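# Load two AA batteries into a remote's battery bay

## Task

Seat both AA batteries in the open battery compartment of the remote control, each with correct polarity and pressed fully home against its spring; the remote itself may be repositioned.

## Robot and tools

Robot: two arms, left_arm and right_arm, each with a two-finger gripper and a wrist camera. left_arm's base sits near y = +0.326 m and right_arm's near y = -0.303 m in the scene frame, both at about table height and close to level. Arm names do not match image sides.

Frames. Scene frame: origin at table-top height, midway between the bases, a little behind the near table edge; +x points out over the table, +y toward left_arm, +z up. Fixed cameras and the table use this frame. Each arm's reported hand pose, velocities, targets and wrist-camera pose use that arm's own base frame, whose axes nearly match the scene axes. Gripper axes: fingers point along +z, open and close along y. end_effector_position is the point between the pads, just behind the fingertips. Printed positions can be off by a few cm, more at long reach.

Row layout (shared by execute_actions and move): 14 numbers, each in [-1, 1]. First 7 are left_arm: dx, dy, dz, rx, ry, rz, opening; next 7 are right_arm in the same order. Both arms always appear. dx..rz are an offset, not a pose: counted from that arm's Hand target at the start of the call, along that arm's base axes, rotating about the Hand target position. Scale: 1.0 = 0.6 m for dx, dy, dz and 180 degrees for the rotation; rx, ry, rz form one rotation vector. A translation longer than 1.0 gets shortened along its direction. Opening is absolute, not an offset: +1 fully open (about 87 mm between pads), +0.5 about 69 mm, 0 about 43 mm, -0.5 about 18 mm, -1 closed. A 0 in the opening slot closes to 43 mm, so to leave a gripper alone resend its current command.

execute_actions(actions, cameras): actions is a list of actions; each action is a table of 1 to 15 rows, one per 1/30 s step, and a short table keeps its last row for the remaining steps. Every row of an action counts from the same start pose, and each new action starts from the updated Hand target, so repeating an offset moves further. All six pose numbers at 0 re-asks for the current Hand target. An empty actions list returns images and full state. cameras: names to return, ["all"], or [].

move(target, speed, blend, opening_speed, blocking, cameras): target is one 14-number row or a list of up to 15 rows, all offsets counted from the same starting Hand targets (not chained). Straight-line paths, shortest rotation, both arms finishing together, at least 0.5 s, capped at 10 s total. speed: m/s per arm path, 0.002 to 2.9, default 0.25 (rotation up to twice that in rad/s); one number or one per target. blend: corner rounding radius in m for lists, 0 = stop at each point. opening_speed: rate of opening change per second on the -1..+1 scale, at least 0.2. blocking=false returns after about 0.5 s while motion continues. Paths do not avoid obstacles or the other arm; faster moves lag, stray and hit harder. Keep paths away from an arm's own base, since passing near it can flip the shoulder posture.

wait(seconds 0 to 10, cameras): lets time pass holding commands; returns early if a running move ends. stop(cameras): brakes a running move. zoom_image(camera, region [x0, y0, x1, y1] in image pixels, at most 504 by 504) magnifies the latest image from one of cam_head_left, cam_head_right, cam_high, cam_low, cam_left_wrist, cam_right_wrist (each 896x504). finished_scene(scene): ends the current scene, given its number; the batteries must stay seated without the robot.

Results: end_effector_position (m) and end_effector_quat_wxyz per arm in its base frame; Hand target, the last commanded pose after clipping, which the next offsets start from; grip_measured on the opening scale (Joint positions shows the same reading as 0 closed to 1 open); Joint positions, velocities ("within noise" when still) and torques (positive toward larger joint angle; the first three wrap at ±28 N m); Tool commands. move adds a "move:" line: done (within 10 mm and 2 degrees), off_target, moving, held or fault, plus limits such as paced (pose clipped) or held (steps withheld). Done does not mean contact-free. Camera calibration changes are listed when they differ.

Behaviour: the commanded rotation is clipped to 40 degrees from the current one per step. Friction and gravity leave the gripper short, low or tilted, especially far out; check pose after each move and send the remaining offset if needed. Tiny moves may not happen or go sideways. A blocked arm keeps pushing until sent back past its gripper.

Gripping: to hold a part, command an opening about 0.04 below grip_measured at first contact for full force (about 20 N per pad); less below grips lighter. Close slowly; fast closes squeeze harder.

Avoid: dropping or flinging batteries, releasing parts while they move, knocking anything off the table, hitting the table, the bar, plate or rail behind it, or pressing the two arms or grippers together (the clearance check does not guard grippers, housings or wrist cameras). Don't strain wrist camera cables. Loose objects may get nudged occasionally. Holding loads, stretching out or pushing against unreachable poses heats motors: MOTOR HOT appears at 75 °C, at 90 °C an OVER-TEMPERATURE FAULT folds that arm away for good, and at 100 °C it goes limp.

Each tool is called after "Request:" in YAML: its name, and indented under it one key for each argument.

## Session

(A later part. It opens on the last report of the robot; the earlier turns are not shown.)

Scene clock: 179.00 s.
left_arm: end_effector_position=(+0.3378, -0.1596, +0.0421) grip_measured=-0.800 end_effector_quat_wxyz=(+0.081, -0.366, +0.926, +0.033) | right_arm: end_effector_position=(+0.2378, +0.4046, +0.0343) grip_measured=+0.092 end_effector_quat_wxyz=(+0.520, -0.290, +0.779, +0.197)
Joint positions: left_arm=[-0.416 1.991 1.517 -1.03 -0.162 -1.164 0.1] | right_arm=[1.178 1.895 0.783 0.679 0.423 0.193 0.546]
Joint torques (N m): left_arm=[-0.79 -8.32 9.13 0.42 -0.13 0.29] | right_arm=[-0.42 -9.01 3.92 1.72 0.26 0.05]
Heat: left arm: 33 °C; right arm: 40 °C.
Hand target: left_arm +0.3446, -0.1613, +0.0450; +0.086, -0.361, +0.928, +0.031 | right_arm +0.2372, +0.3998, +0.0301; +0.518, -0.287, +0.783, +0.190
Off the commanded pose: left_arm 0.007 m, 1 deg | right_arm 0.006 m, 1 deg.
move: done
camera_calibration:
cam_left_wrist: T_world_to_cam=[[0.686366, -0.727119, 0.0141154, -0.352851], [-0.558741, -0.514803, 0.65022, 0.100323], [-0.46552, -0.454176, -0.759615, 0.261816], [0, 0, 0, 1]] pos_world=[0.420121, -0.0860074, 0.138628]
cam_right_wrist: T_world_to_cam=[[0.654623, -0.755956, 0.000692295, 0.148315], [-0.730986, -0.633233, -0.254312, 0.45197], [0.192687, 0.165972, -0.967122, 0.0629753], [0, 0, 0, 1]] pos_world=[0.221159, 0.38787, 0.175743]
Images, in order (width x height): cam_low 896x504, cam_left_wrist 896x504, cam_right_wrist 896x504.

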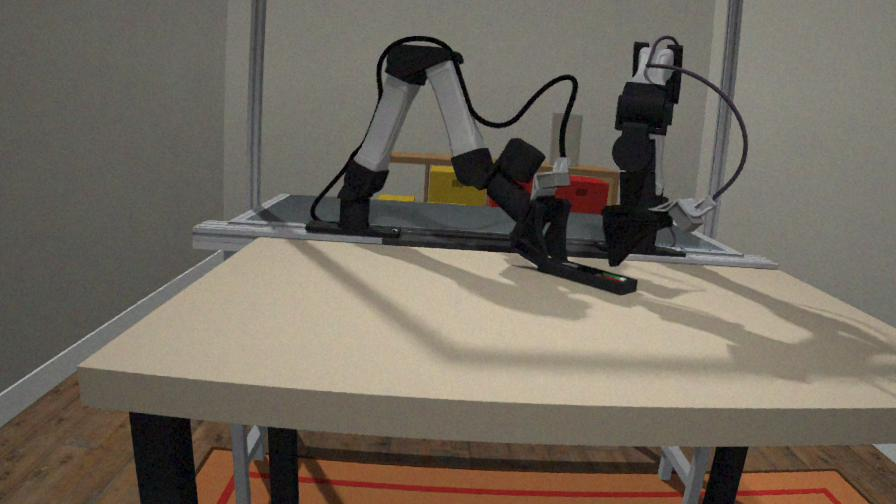

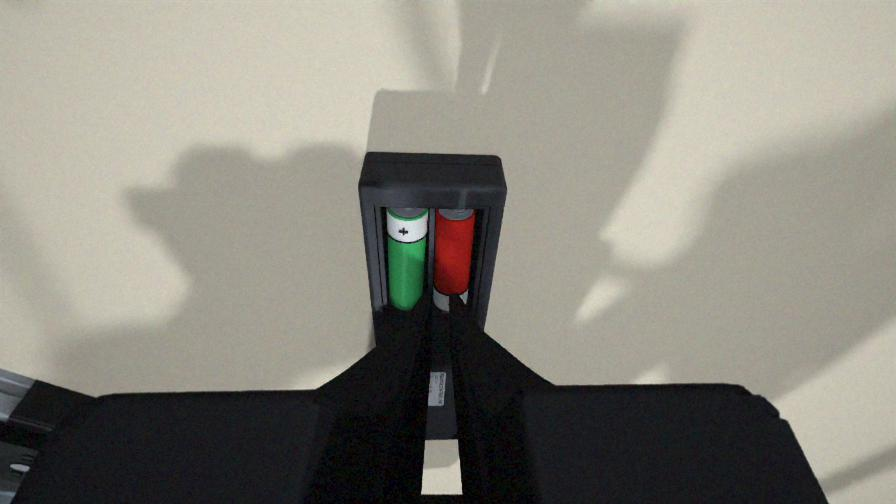

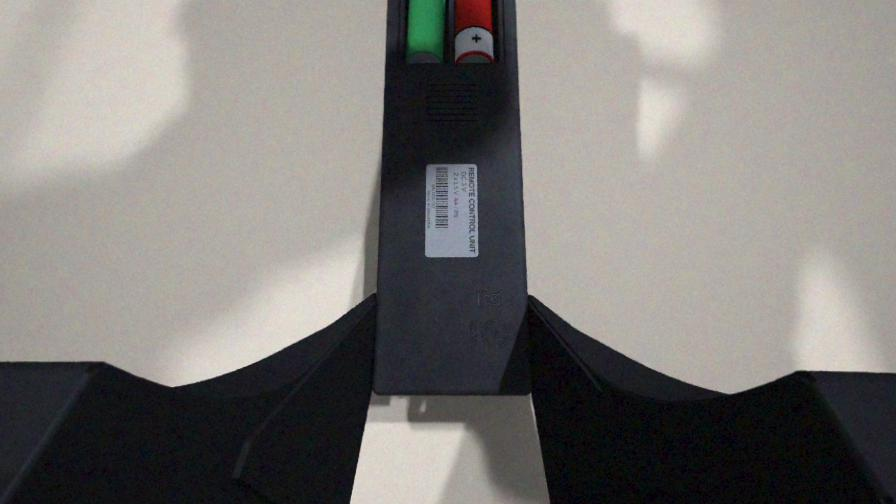

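Request:
move:
  target:
    - [0.011,0.005,-0.02,0,0,0,-0.8,0,0,0,0,0,0,0.02]
  speed: 0.06
  cameras: ["cam_left_wrist"]

Request:
zoom_image:
  camera: "cam_left_wrist"
  region: [340, 140, 560, 390]

Scene clock: 180.30 s.
left_arm: end_effector_position=(+0.3403, -0.1566, +0.0320) grip_measured=-0.800 end_effector_quat_wxyz=(+0.075, -0.364, +0.928, +0.039) | right_arm: end_effector_position=(+0.2378, +0.4046, +0.0343) grip_measured=+0.092 end_effector_quat_wxyz=(+0.520, -0.290, +0.779, +0.197)
Joint positions: left_arm=[-0.407 2.02 1.517 -1.016 -0.162 -1.15 0.1] | right_arm=[1.178 1.895 0.783 0.679 0.423 0.193 0.546]
Joint torques (N m): left_arm=[-0.4 -8.53 8.49 0.57 -0.12 0.29] | right_arm=[-0.42 -9.02 3.97 1.71 0.26 0.06]
Heat: left arm: 33 °C; right arm: 40 °C.
Hand target: left_arm +0.3512, -0.1584, +0.0330; +0.086, -0.361, +0.928, +0.031 | right_arm +0.2372, +0.3998, +0.0301; +0.518, -0.287, +0.783, +0.190
Off the commanded pose: left_arm 0.011 m, 2 deg | right_arm 0.006 m, 1 deg.
move: off_target (left_arm)
camera_calibration:
cam_left_wrist: T_world_to_cam=[[0.683236, -0.730196, -0.00126456, -0.351127], [-0.55145, -0.517119, 0.654593, 0.10689], [-0.478635, -0.446544, -0.755981, 0.262214], [0, 0, 0, 1]] pos_world=[0.424352, -0.084027, 0.127815]
Images, in order (width x height): cam_left_wrist 896x504.

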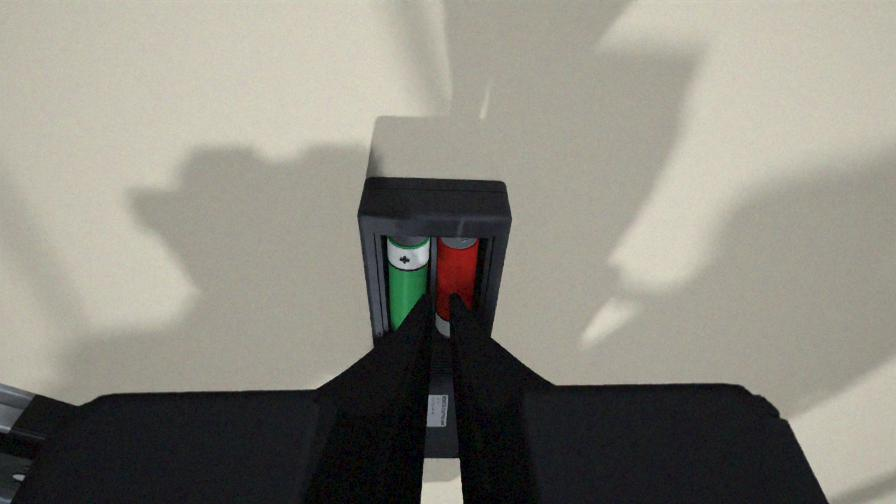

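Scaled by 2.016 from the camera's 896x504 image, which has a finer 1280x720 frame.

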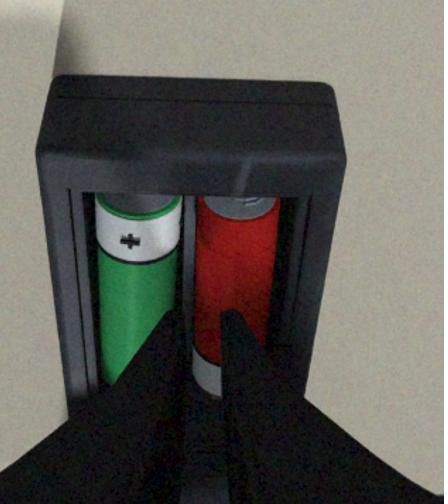

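Request:
move:
  target:
    - [-0.004,0.006,-0.005,0,0,0,-0.61,0,0,0,0,0,0,0.02]
    - [-0.006,0.006,-0.04,0,0,0,-0.61,0,0,0,0,0,0,0.02]
  speed: 0.04
  cameras: ["cam_left_wrist"]

Request:
zoom_image:
  camera: "cam_left_wrist"
  region: [340, 140, 560, 390]

Scene clock: 182.20 s.
left_arm: end_effector_position=(+0.3458, -0.1568, +0.0196) grip_measured=-0.610 end_effector_quat_wxyz=(+0.087, -0.364, +0.927, +0.027) | right_arm: end_effector_position=(+0.2378, +0.4046, +0.0343) grip_measured=+0.092 end_effector_quat_wxyz=(+0.520, -0.290, +0.779, +0.197)
Joint positions: left_arm=[-0.401 2.021 1.468 -0.931 -0.16 -1.143 0.195] | right_arm=[1.178 1.895 0.783 0.679 0.423 0.193 0.546]
Joint torques (N m): left_arm=[-0.46 -7.77 5.35 0.77 -0.12 0.27] | right_arm=[-0.43 -8.98 3.97 1.71 0.28 0.05]
Heat: left arm: 33 °C; right arm: 40 °C.
Hand target: left_arm +0.3474, -0.1547, +0.0089; +0.086, -0.361, +0.928, +0.031 | right_arm +0.2372, +0.3998, +0.0301; +0.518, -0.287, +0.783, +0.190
Off the commanded pose: left_arm 0.011 m, 1 deg | right_arm 0.006 m, 1 deg.
move: off_target (left_arm)
camera_calibration:
cam_left_wrist: T_world_to_cam=[[0.682035, -0.730716, 0.029703, -0.35535], [-0.571462, -0.507167, 0.645146, 0.126538], [-0.456354, -0.456986, -0.763482, 0.246138], [0, 0, 0, 1]] pos_world=[0.426999, -0.0830022, 0.116842]
Images, in order (width x height): cam_left_wrist 896x504.

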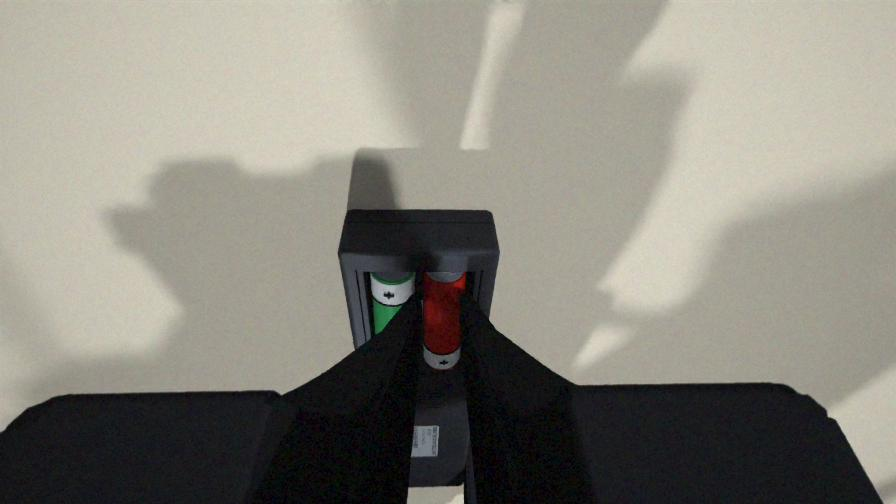

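Scaled by 2.016 from the camera's 896x504 image, which has a finer 1280x720 frame.

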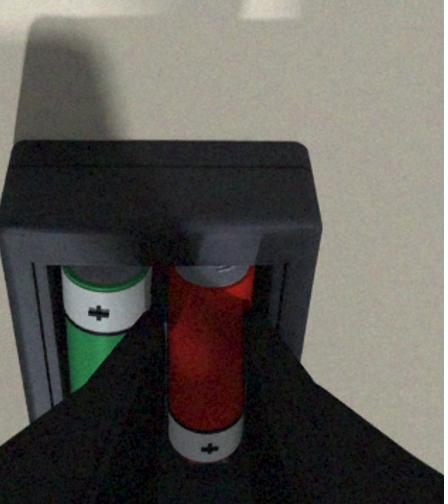

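Request:
move:
  target:
    - [0,0,0.04,0,0,0,-0.8,0,0,0,0,0,0,0.02]
    - [0,-0.002,-0.01,0,0,0,-0.8,0,0,0,0,0,0,0.02]
    - [0,-0.002,-0.045,0,0,0,-0.8,0,0,0,0,0,0,0.02]
    - [0,-0.002,-0.065,0,0,0,-0.8,0,0,0,0,0,0,0.02]
  speed: 0.05
  cameras: ["cam_left_wrist","cam_low"]

Request:
zoom_image:
  camera: "cam_left_wrist"
  region: [340, 140, 560, 390]

Scene clock: 185.60 s.
left_arm: end_effector_position=(+0.3458, -0.1591, +0.0186) grip_measured=-0.799 end_effector_quat_wxyz=(+0.094, -0.361, +0.928, +0.012) | right_arm: end_effector_position=(+0.2379, +0.4045, +0.0343) grip_measured=+0.092 end_effector_quat_wxyz=(+0.520, -0.290, +0.779, +0.197)
Joint positions: left_arm=[-0.401 1.998 1.428 -0.882 -0.148 -1.134 0.1] | right_arm=[1.178 1.895 0.783 0.679 0.423 0.193 0.546]
Joint torques (N m): left_arm=[-0.76 -2.36 1.16 1.61 -0.25 0.11] | right_arm=[-0.43 -8.99 3.92 1.71 0.26 0.05]
Heat: left arm: 33 °C; right arm: 40 °C.
Hand target: left_arm +0.3476, -0.1560, -0.0300; +0.086, -0.361, +0.928, +0.031 | right_arm +0.2372, +0.3998, +0.0301; +0.518, -0.287, +0.783, +0.190
Off the commanded pose: left_arm 0.049 m, 2 deg | right_arm 0.006 m, 1 deg.
move: off_target (left_arm)
camera_calibration:
cam_left_wrist: T_world_to_cam=[[0.673351, -0.736686, 0.0623829, -0.355658], [-0.591875, -0.486574, 0.642596, 0.136449], [-0.443038, -0.469616, -0.763661, 0.237729], [0, 0, 0, 1]] pos_world=[0.425566, -0.0839748, 0.11605]
Images, in order (width x height): cam_low 896x504, cam_left_wrist 896x504.

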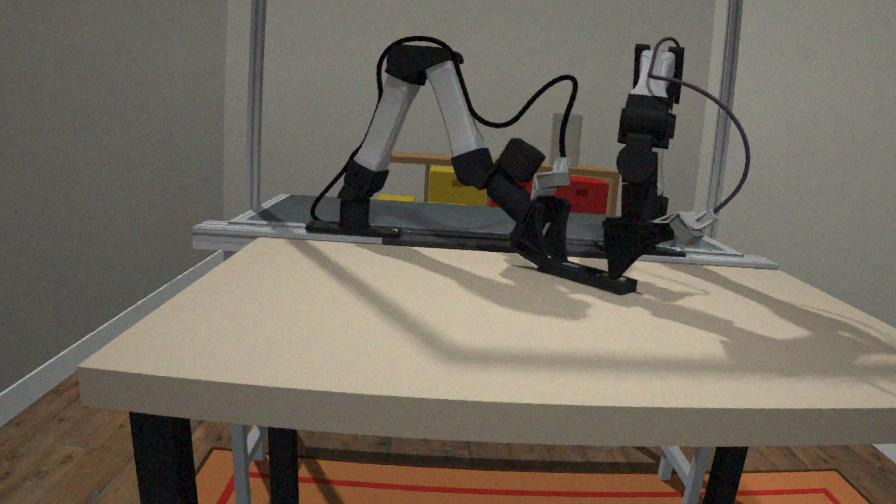

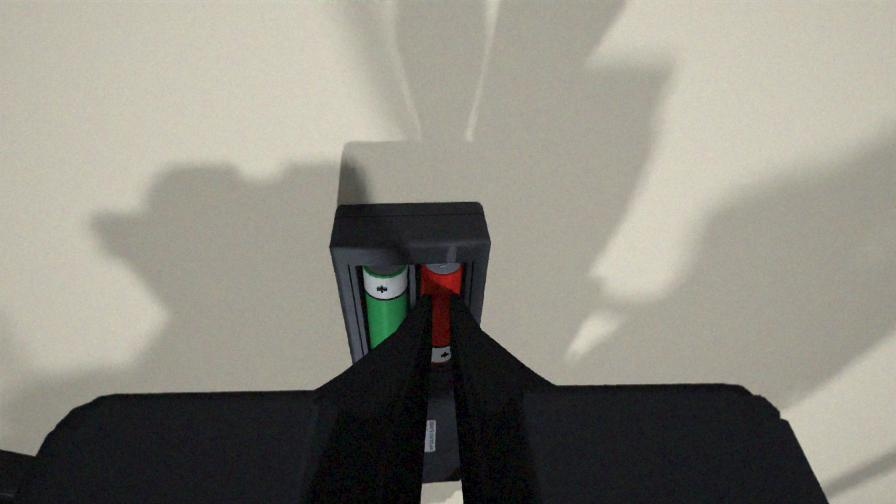

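Scaled by 2.016 from the camera's 896x504 image, which has a finer 1280x720 frame.

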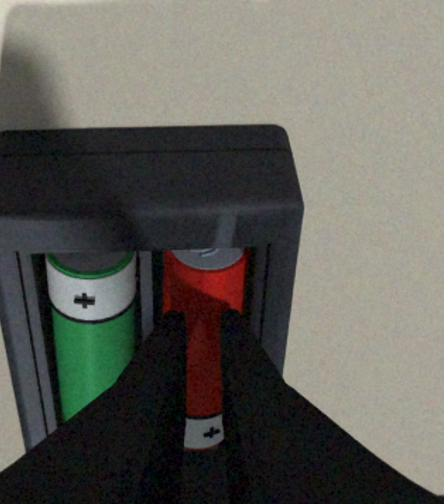

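Request:
move:
  target:
    - [0,0,0.12,0,0,0,-0.8,0,0,0,0,0,0,0.02]
    - [-0.032,0.008,0.11,0,0,0,-0.8,0,0,0,0,0,0,0.02]
  speed: 0.08
  cameras: ["cam_left_wrist","cam_low","cam_right_wrist"]

Request:
zoom_image:
  camera: "cam_left_wrist"
  region: [340, 90, 560, 340]

Request:
zoom_image:
  camera: "cam_right_wrist"
  region: [340, 0, 560, 120]

Scene clock: 188.10 s.
left_arm: end_effector_position=(+0.3237, -0.1487, +0.0271) grip_measured=-0.800 end_effector_quat_wxyz=(+0.066, -0.358, +0.930, +0.042) | right_arm: end_effector_position=(+0.2379, +0.4045, +0.0343) grip_measured=+0.092 end_effector_quat_wxyz=(+0.520, -0.290, +0.779, +0.197)
Joint positions: left_arm=[-0.401 1.975 1.431 -0.99 -0.153 -1.134 0.1] | right_arm=[1.178 1.895 0.783 0.679 0.423 0.193 0.546]
Joint torques (N m): left_arm=[-1.48 -11.74 5.75 0.59 -0.2 0.03] | right_arm=[-0.38 -8.96 3.93 1.72 0.27 0.05]
Heat: left arm: 33 °C; right arm: 40 °C.
Hand target: left_arm +0.3283, -0.1512, +0.0360; +0.086, -0.361, +0.928, +0.031 | right_arm +0.2372, +0.3998, +0.0301; +0.518, -0.287, +0.783, +0.190
Off the commanded pose: left_arm 0.010 m, 3 deg | right_arm 0.006 m, 1 deg.
move: off_target (left_arm)
camera_calibration:
cam_left_wrist: T_world_to_cam=[[0.675401, -0.737307, -0.0145779, -0.332222], [-0.543288, -0.510845, 0.66624, 0.102939], [-0.498671, -0.442059, -0.745594, 0.260877], [0, 0, 0, 1]] pos_world=[0.4104, -0.077041, 0.121084]
cam_right_wrist: T_world_to_cam=[[0.65442, -0.756131, 0.000824434, 0.148329], [-0.731119, -0.63305, -0.254387, 0.451878], [0.192872, 0.165873, -0.967102, 0.062986], [0, 0, 0, 1]] pos_world=[0.221159, 0.387769, 0.175744]
Images, in order (width x height): cam_low 896x504, cam_left_wrist 896x504, cam_right_wrist 896x504.

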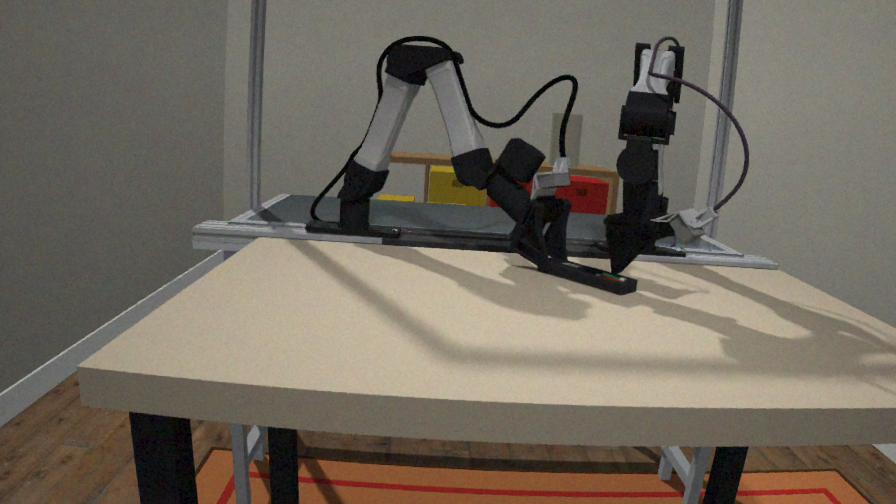

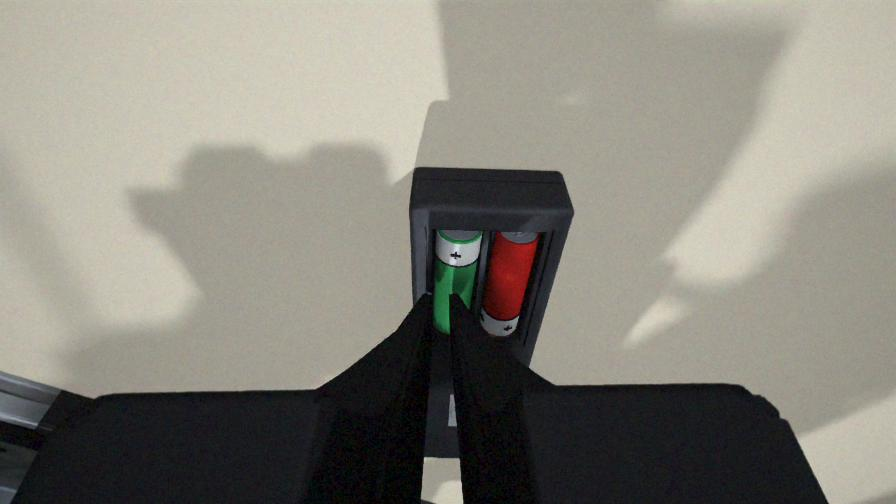

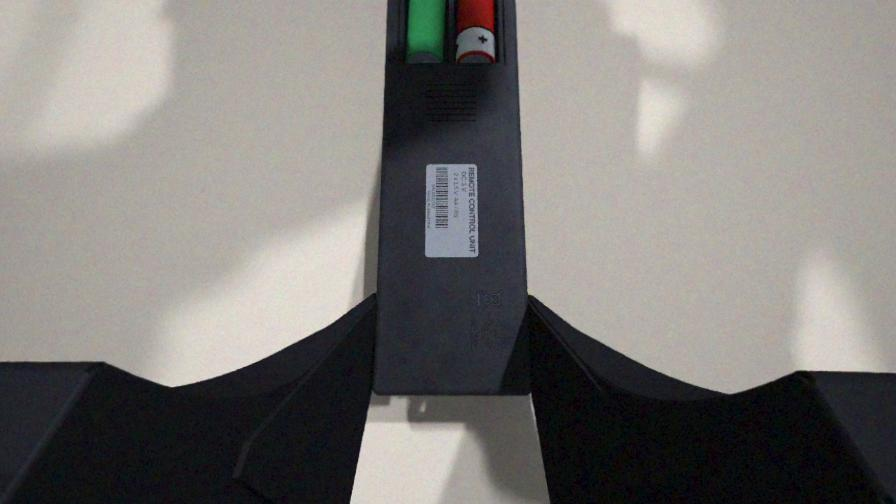

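Scaled by 2.016 from the camera's 896x504 image, which has a finer 1280x720 frame.

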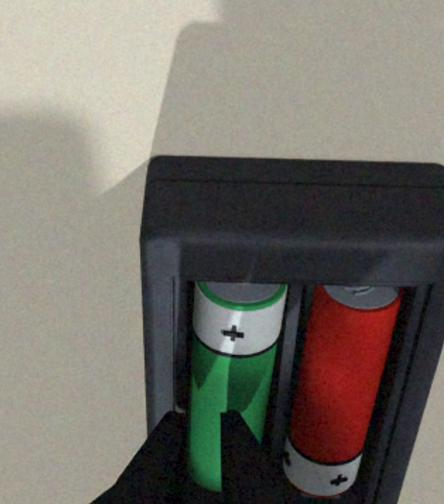

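Scaled by 2.291 from the camera's 896x504 image, which has a finer 1280x720 frame.

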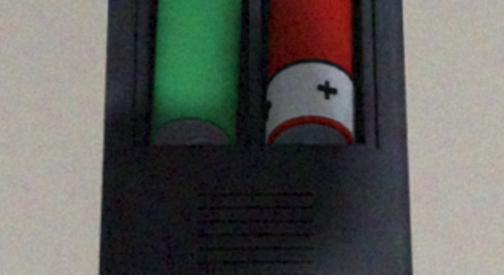

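Request:
move:
  target:
    - [0.003,-0.005,-0.02,0,0,0,-0.8,0,0,0,0,0,0,0.02]
    - [0.001,-0.006,-0.05,0,0,0,-0.8,0,0,0,0,0,0,0.02]
    - [0.001,-0.006,-0.09,0,0,0,-0.8,0,0,0,0,0,0,0.02]
  speed: 0.05
  cameras: ["cam_left_wrist","cam_low"]

Request:
zoom_image:
  camera: "cam_left_wrist"
  region: [340, 140, 560, 390]

Scene clock: 190.43 s.
left_arm: end_effector_position=(+0.3269, -0.1506, +0.0194) grip_measured=-0.799 end_effector_quat_wxyz=(+0.086, -0.360, +0.929, +0.023) | right_arm: end_effector_position=(+0.2379, +0.4045, +0.0343) grip_measured=+0.092 end_effector_quat_wxyz=(+0.520, -0.290, +0.779, +0.197)
Joint positions: left_arm=[-0.402 1.945 1.357 -0.889 -0.153 -1.135 0.1] | right_arm=[1.178 1.895 0.783 0.679 0.423 0.193 0.546]
Joint torques (N m): left_arm=[-2.03 -3.45 1.69 1.51 -0.21 -0.05] | right_arm=[-0.42 -8.98 3.93 1.71 0.26 0.05]
Heat: left arm: 33 °C; right arm: 40 °C.
Hand target: left_arm +0.3289, -0.1547, -0.0181; +0.086, -0.361, +0.928, +0.031 | right_arm +0.2372, +0.3998, +0.0301; +0.518, -0.287, +0.783, +0.190
Off the commanded pose: left_arm 0.038 m, 1 deg | right_arm 0.006 m, 1 deg.
move: off_target (left_arm)
camera_calibration:
cam_left_wrist: T_world_to_cam=[[0.674544, -0.737296, 0.0372213, -0.336642], [-0.577869, -0.495965, 0.648141, 0.122751], [-0.459411, -0.458708, -0.76061, 0.240945], [0, 0, 0, 1]] pos_world=[0.408706, -0.0768011, 0.116236]
Images, in order (width x height): cam_low 896x504, cam_left_wrist 896x504.

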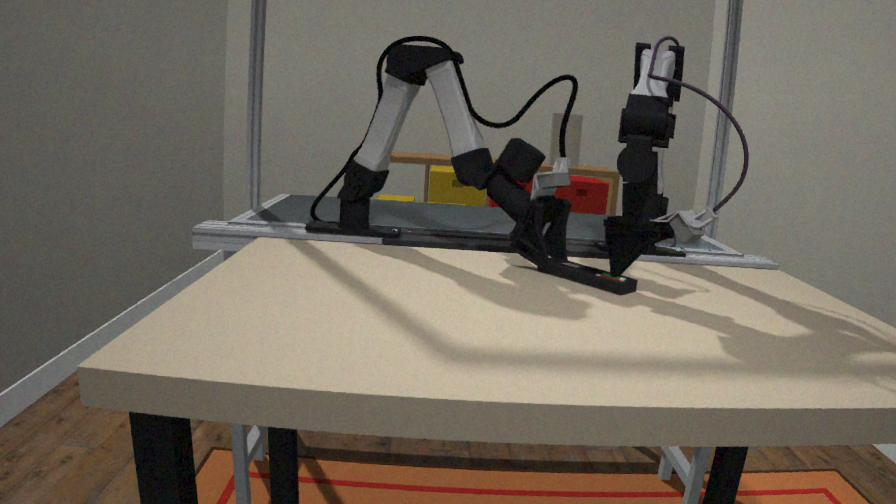

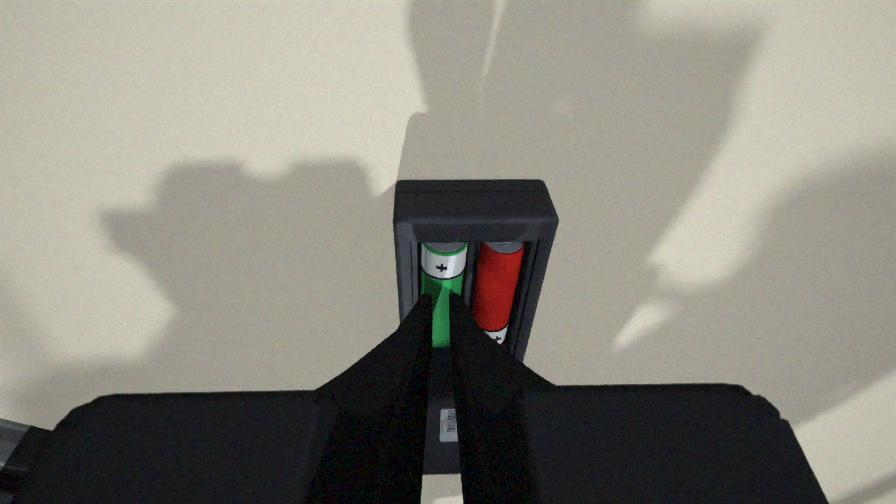

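Scaled by 2.016 from the camera's 896x504 image, which has a finer 1280x720 frame.

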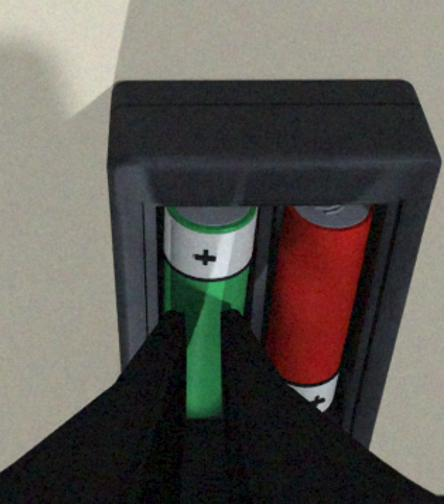

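Request:
move:
  target:
    - [0,0,0.10,0,0,0,-0.8,0,0,0,0,0,0,0.02]
    - [0.02,0.06,0.22,0,0,0,-0.8,0,0,0,0,0,0,0.02]
  speed: 0.12

Request:
move:
  target:
    - [0,0,0,0,0,0,-0.8,0,0,0,0,0,0,0.5]
    - [0,0,0,0,0,0,-0.8,-0.08,-0.07,0.05,0,0,0,0.5]
    - [0,0,0,0,0,0,-0.8,-0.1,-0.25,0.2,0,0,0,0.5]
  speed: 0.12
  opening_speed: 0.6
  cameras: ["all"]

Request:
zoom_image:
  camera: "cam_low"
  region: [540, 220, 660, 310]

Request:
zoom_image:
  camera: "cam_high"
  region: [490, 190, 590, 290]

Request:
zoom_image:
  camera: "cam_head_right"
  region: [260, 230, 350, 320]

Scene clock: 193.20 s.
left_arm: end_effector_position=(+0.3341, -0.1189, +0.0979) grip_measured=-0.800 end_effector_quat_wxyz=(+0.066, -0.364, +0.928, +0.045) | right_arm: end_effector_position=(+0.2379, +0.4045, +0.0343) grip_measured=+0.092 end_effector_quat_wxyz=(+0.520, -0.290, +0.779, +0.197)
Joint positions: left_arm=[-0.316 1.924 1.646 -1.247 -0.154 -1.06 0.1] | right_arm=[1.178 1.895 0.783 0.679 0.423 0.193 0.546]
Joint torques (N m): left_arm=[-0.54 -11.07 9.2 0.4 -0.11 0.28] | right_arm=[-0.4 -9.02 3.92 1.71 0.26 0.05]
Heat: left arm: 33 °C; right arm: 40 °C.
Hand target: left_arm +0.3409, -0.1188, +0.1139; +0.086, -0.361, +0.928, +0.031 | right_arm +0.2372, +0.3998, +0.0301; +0.518, -0.287, +0.783, +0.190
Off the commanded pose: left_arm 0.017 m, 3 deg | right_arm 0.006 m, 1 deg.
move: off_target (left_arm)

Scene clock: 197.43 s.
left_arm: end_effector_position=(+0.3340, -0.1189, +0.0979) grip_measured=-0.800 end_effector_quat_wxyz=(+0.066, -0.364, +0.928, +0.045) | right_arm: end_effector_position=(+0.1761, +0.2489, +0.1430) grip_measured=+0.500 end_effector_quat_wxyz=(+0.515, -0.286, +0.786, +0.186)
Joint positions: left_arm=[-0.316 1.924 1.646 -1.248 -0.154 -1.06 0.1] | right_arm=[1.176 0.887 0.511 -0.081 0.437 0.202 0.75]
Joint torques (N m): left_arm=[-0.53 -11.02 9.18 0.39 -0.12 0.26] | right_arm=[-1.21 -2.22 8.64 1.64 0.03 -0.09]
Heat: left arm: 33 °C; right arm: 40 °C.
Hand target: left_arm +0.3409, -0.1188, +0.1139; +0.086, -0.361, +0.928, +0.031 | right_arm +0.1771, +0.2499, +0.1503; +0.518, -0.287, +0.783, +0.190
Off the commanded pose: left_arm 0.017 m, 3 deg | right_arm 0.007 m, 1 deg.
move: off_target (left_arm)
camera_calibration:
cam_left_wrist: T_world_to_cam=[[0.684178, -0.729073, -0.01877, -0.317667], [-0.536189, -0.520284, 0.664685, 0.0733075], [-0.49437, -0.444699, -0.746888, 0.330405], [0, 0, 0, 1]] pos_world=[0.41999, -0.046531, 0.192087]
cam_right_wrist: T_world_to_cam=[[0.64053, -0.767879, 0.00909124, 0.0751822], [-0.744919, -0.624166, -0.235611, 0.33336], [0.186595, 0.144143, -0.971805, 0.212988], [0, 0, 0, 1]] pos_world=[0.160427, 0.235102, 0.284842]

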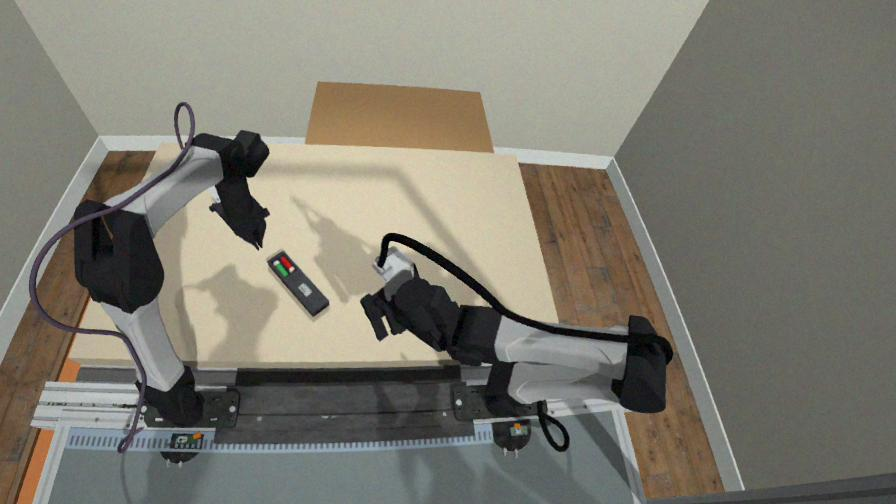

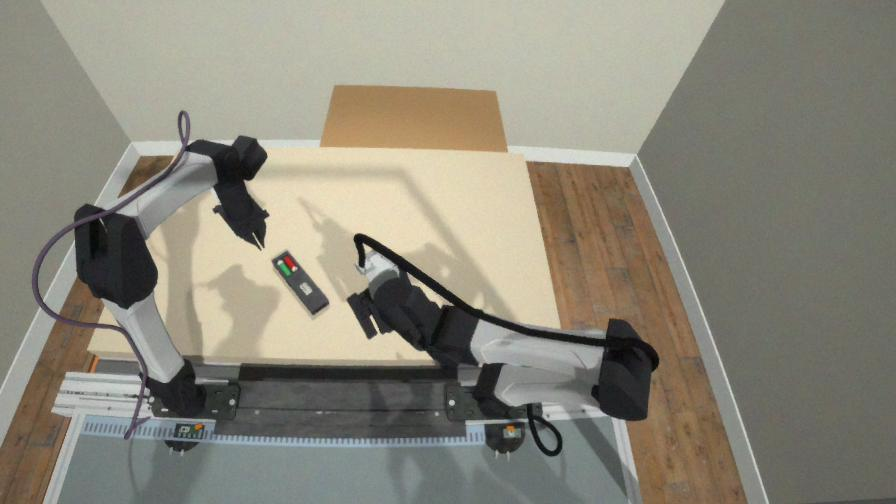

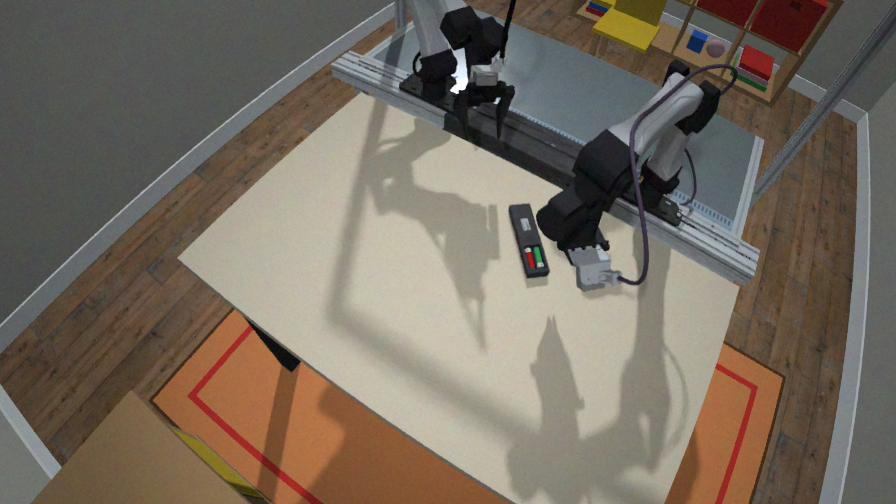

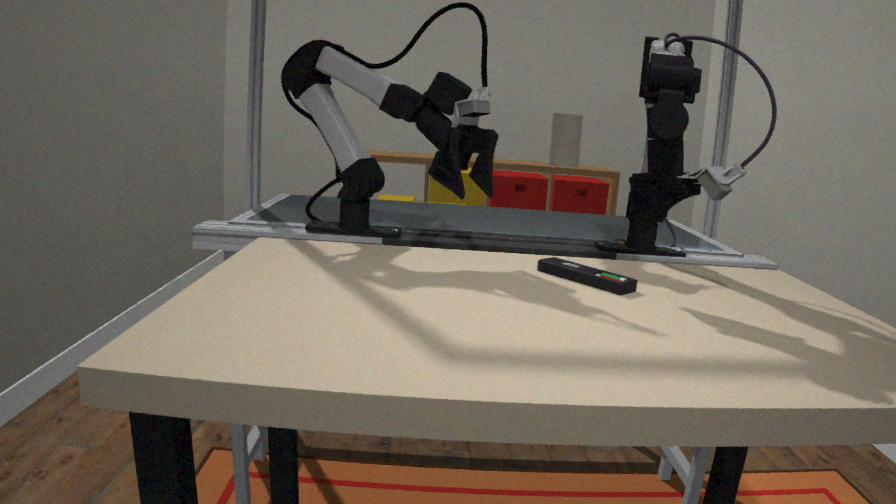

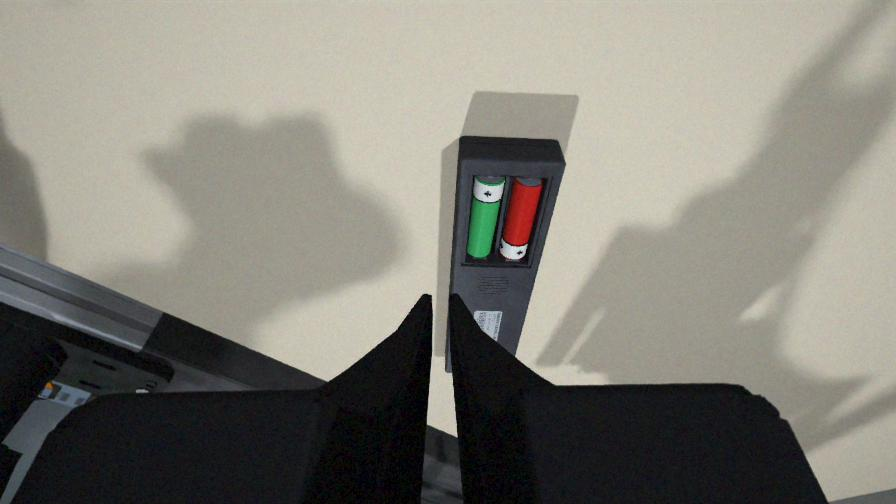

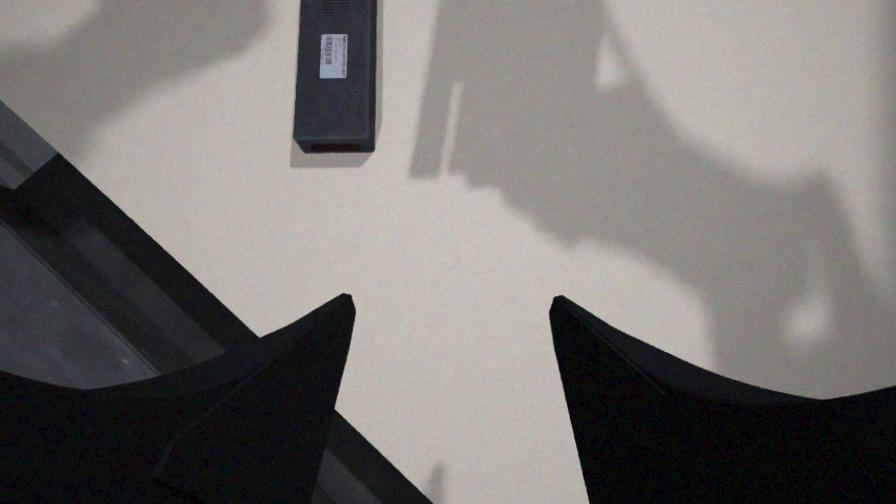

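Scaled by 4.200 from the camera's 896x504 image, which has a finer 1280x720 frame.

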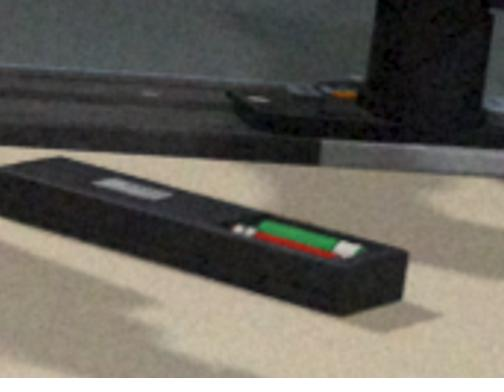

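Scaled by 5.040 from the camera's 896x504 image, which has a finer 1280x720 frame.

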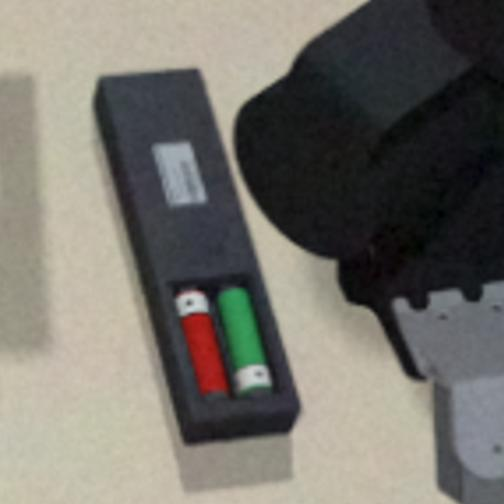

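Scaled by 5.600 from the camera's 896x504 image, which has a finer 1280x720 frame.

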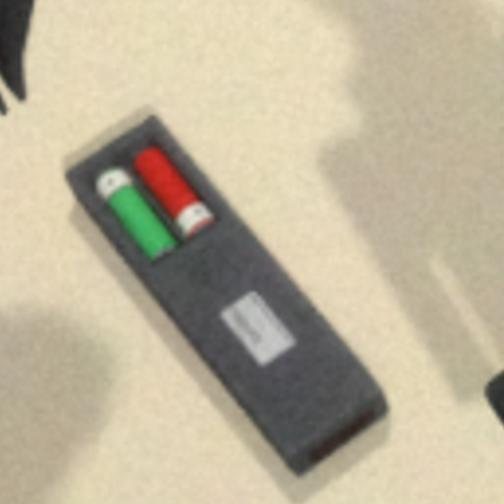

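Request:
zoom_image:
  camera: "cam_left_wrist"
  region: [440, 120, 590, 290]

Scaled by 2.965 from the camera's 896x504 image, which has a finer 1280x720 frame.

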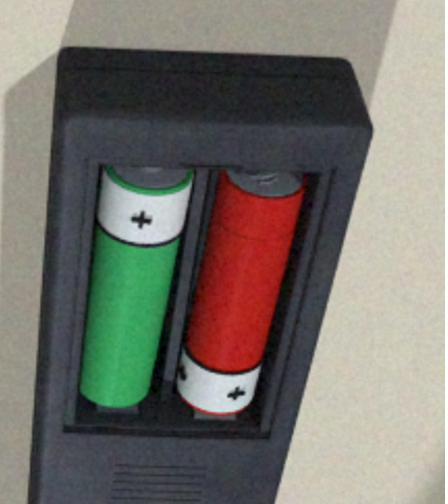

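Request:
finished_scene:
  scene: 2

The scene is finished: the task was done.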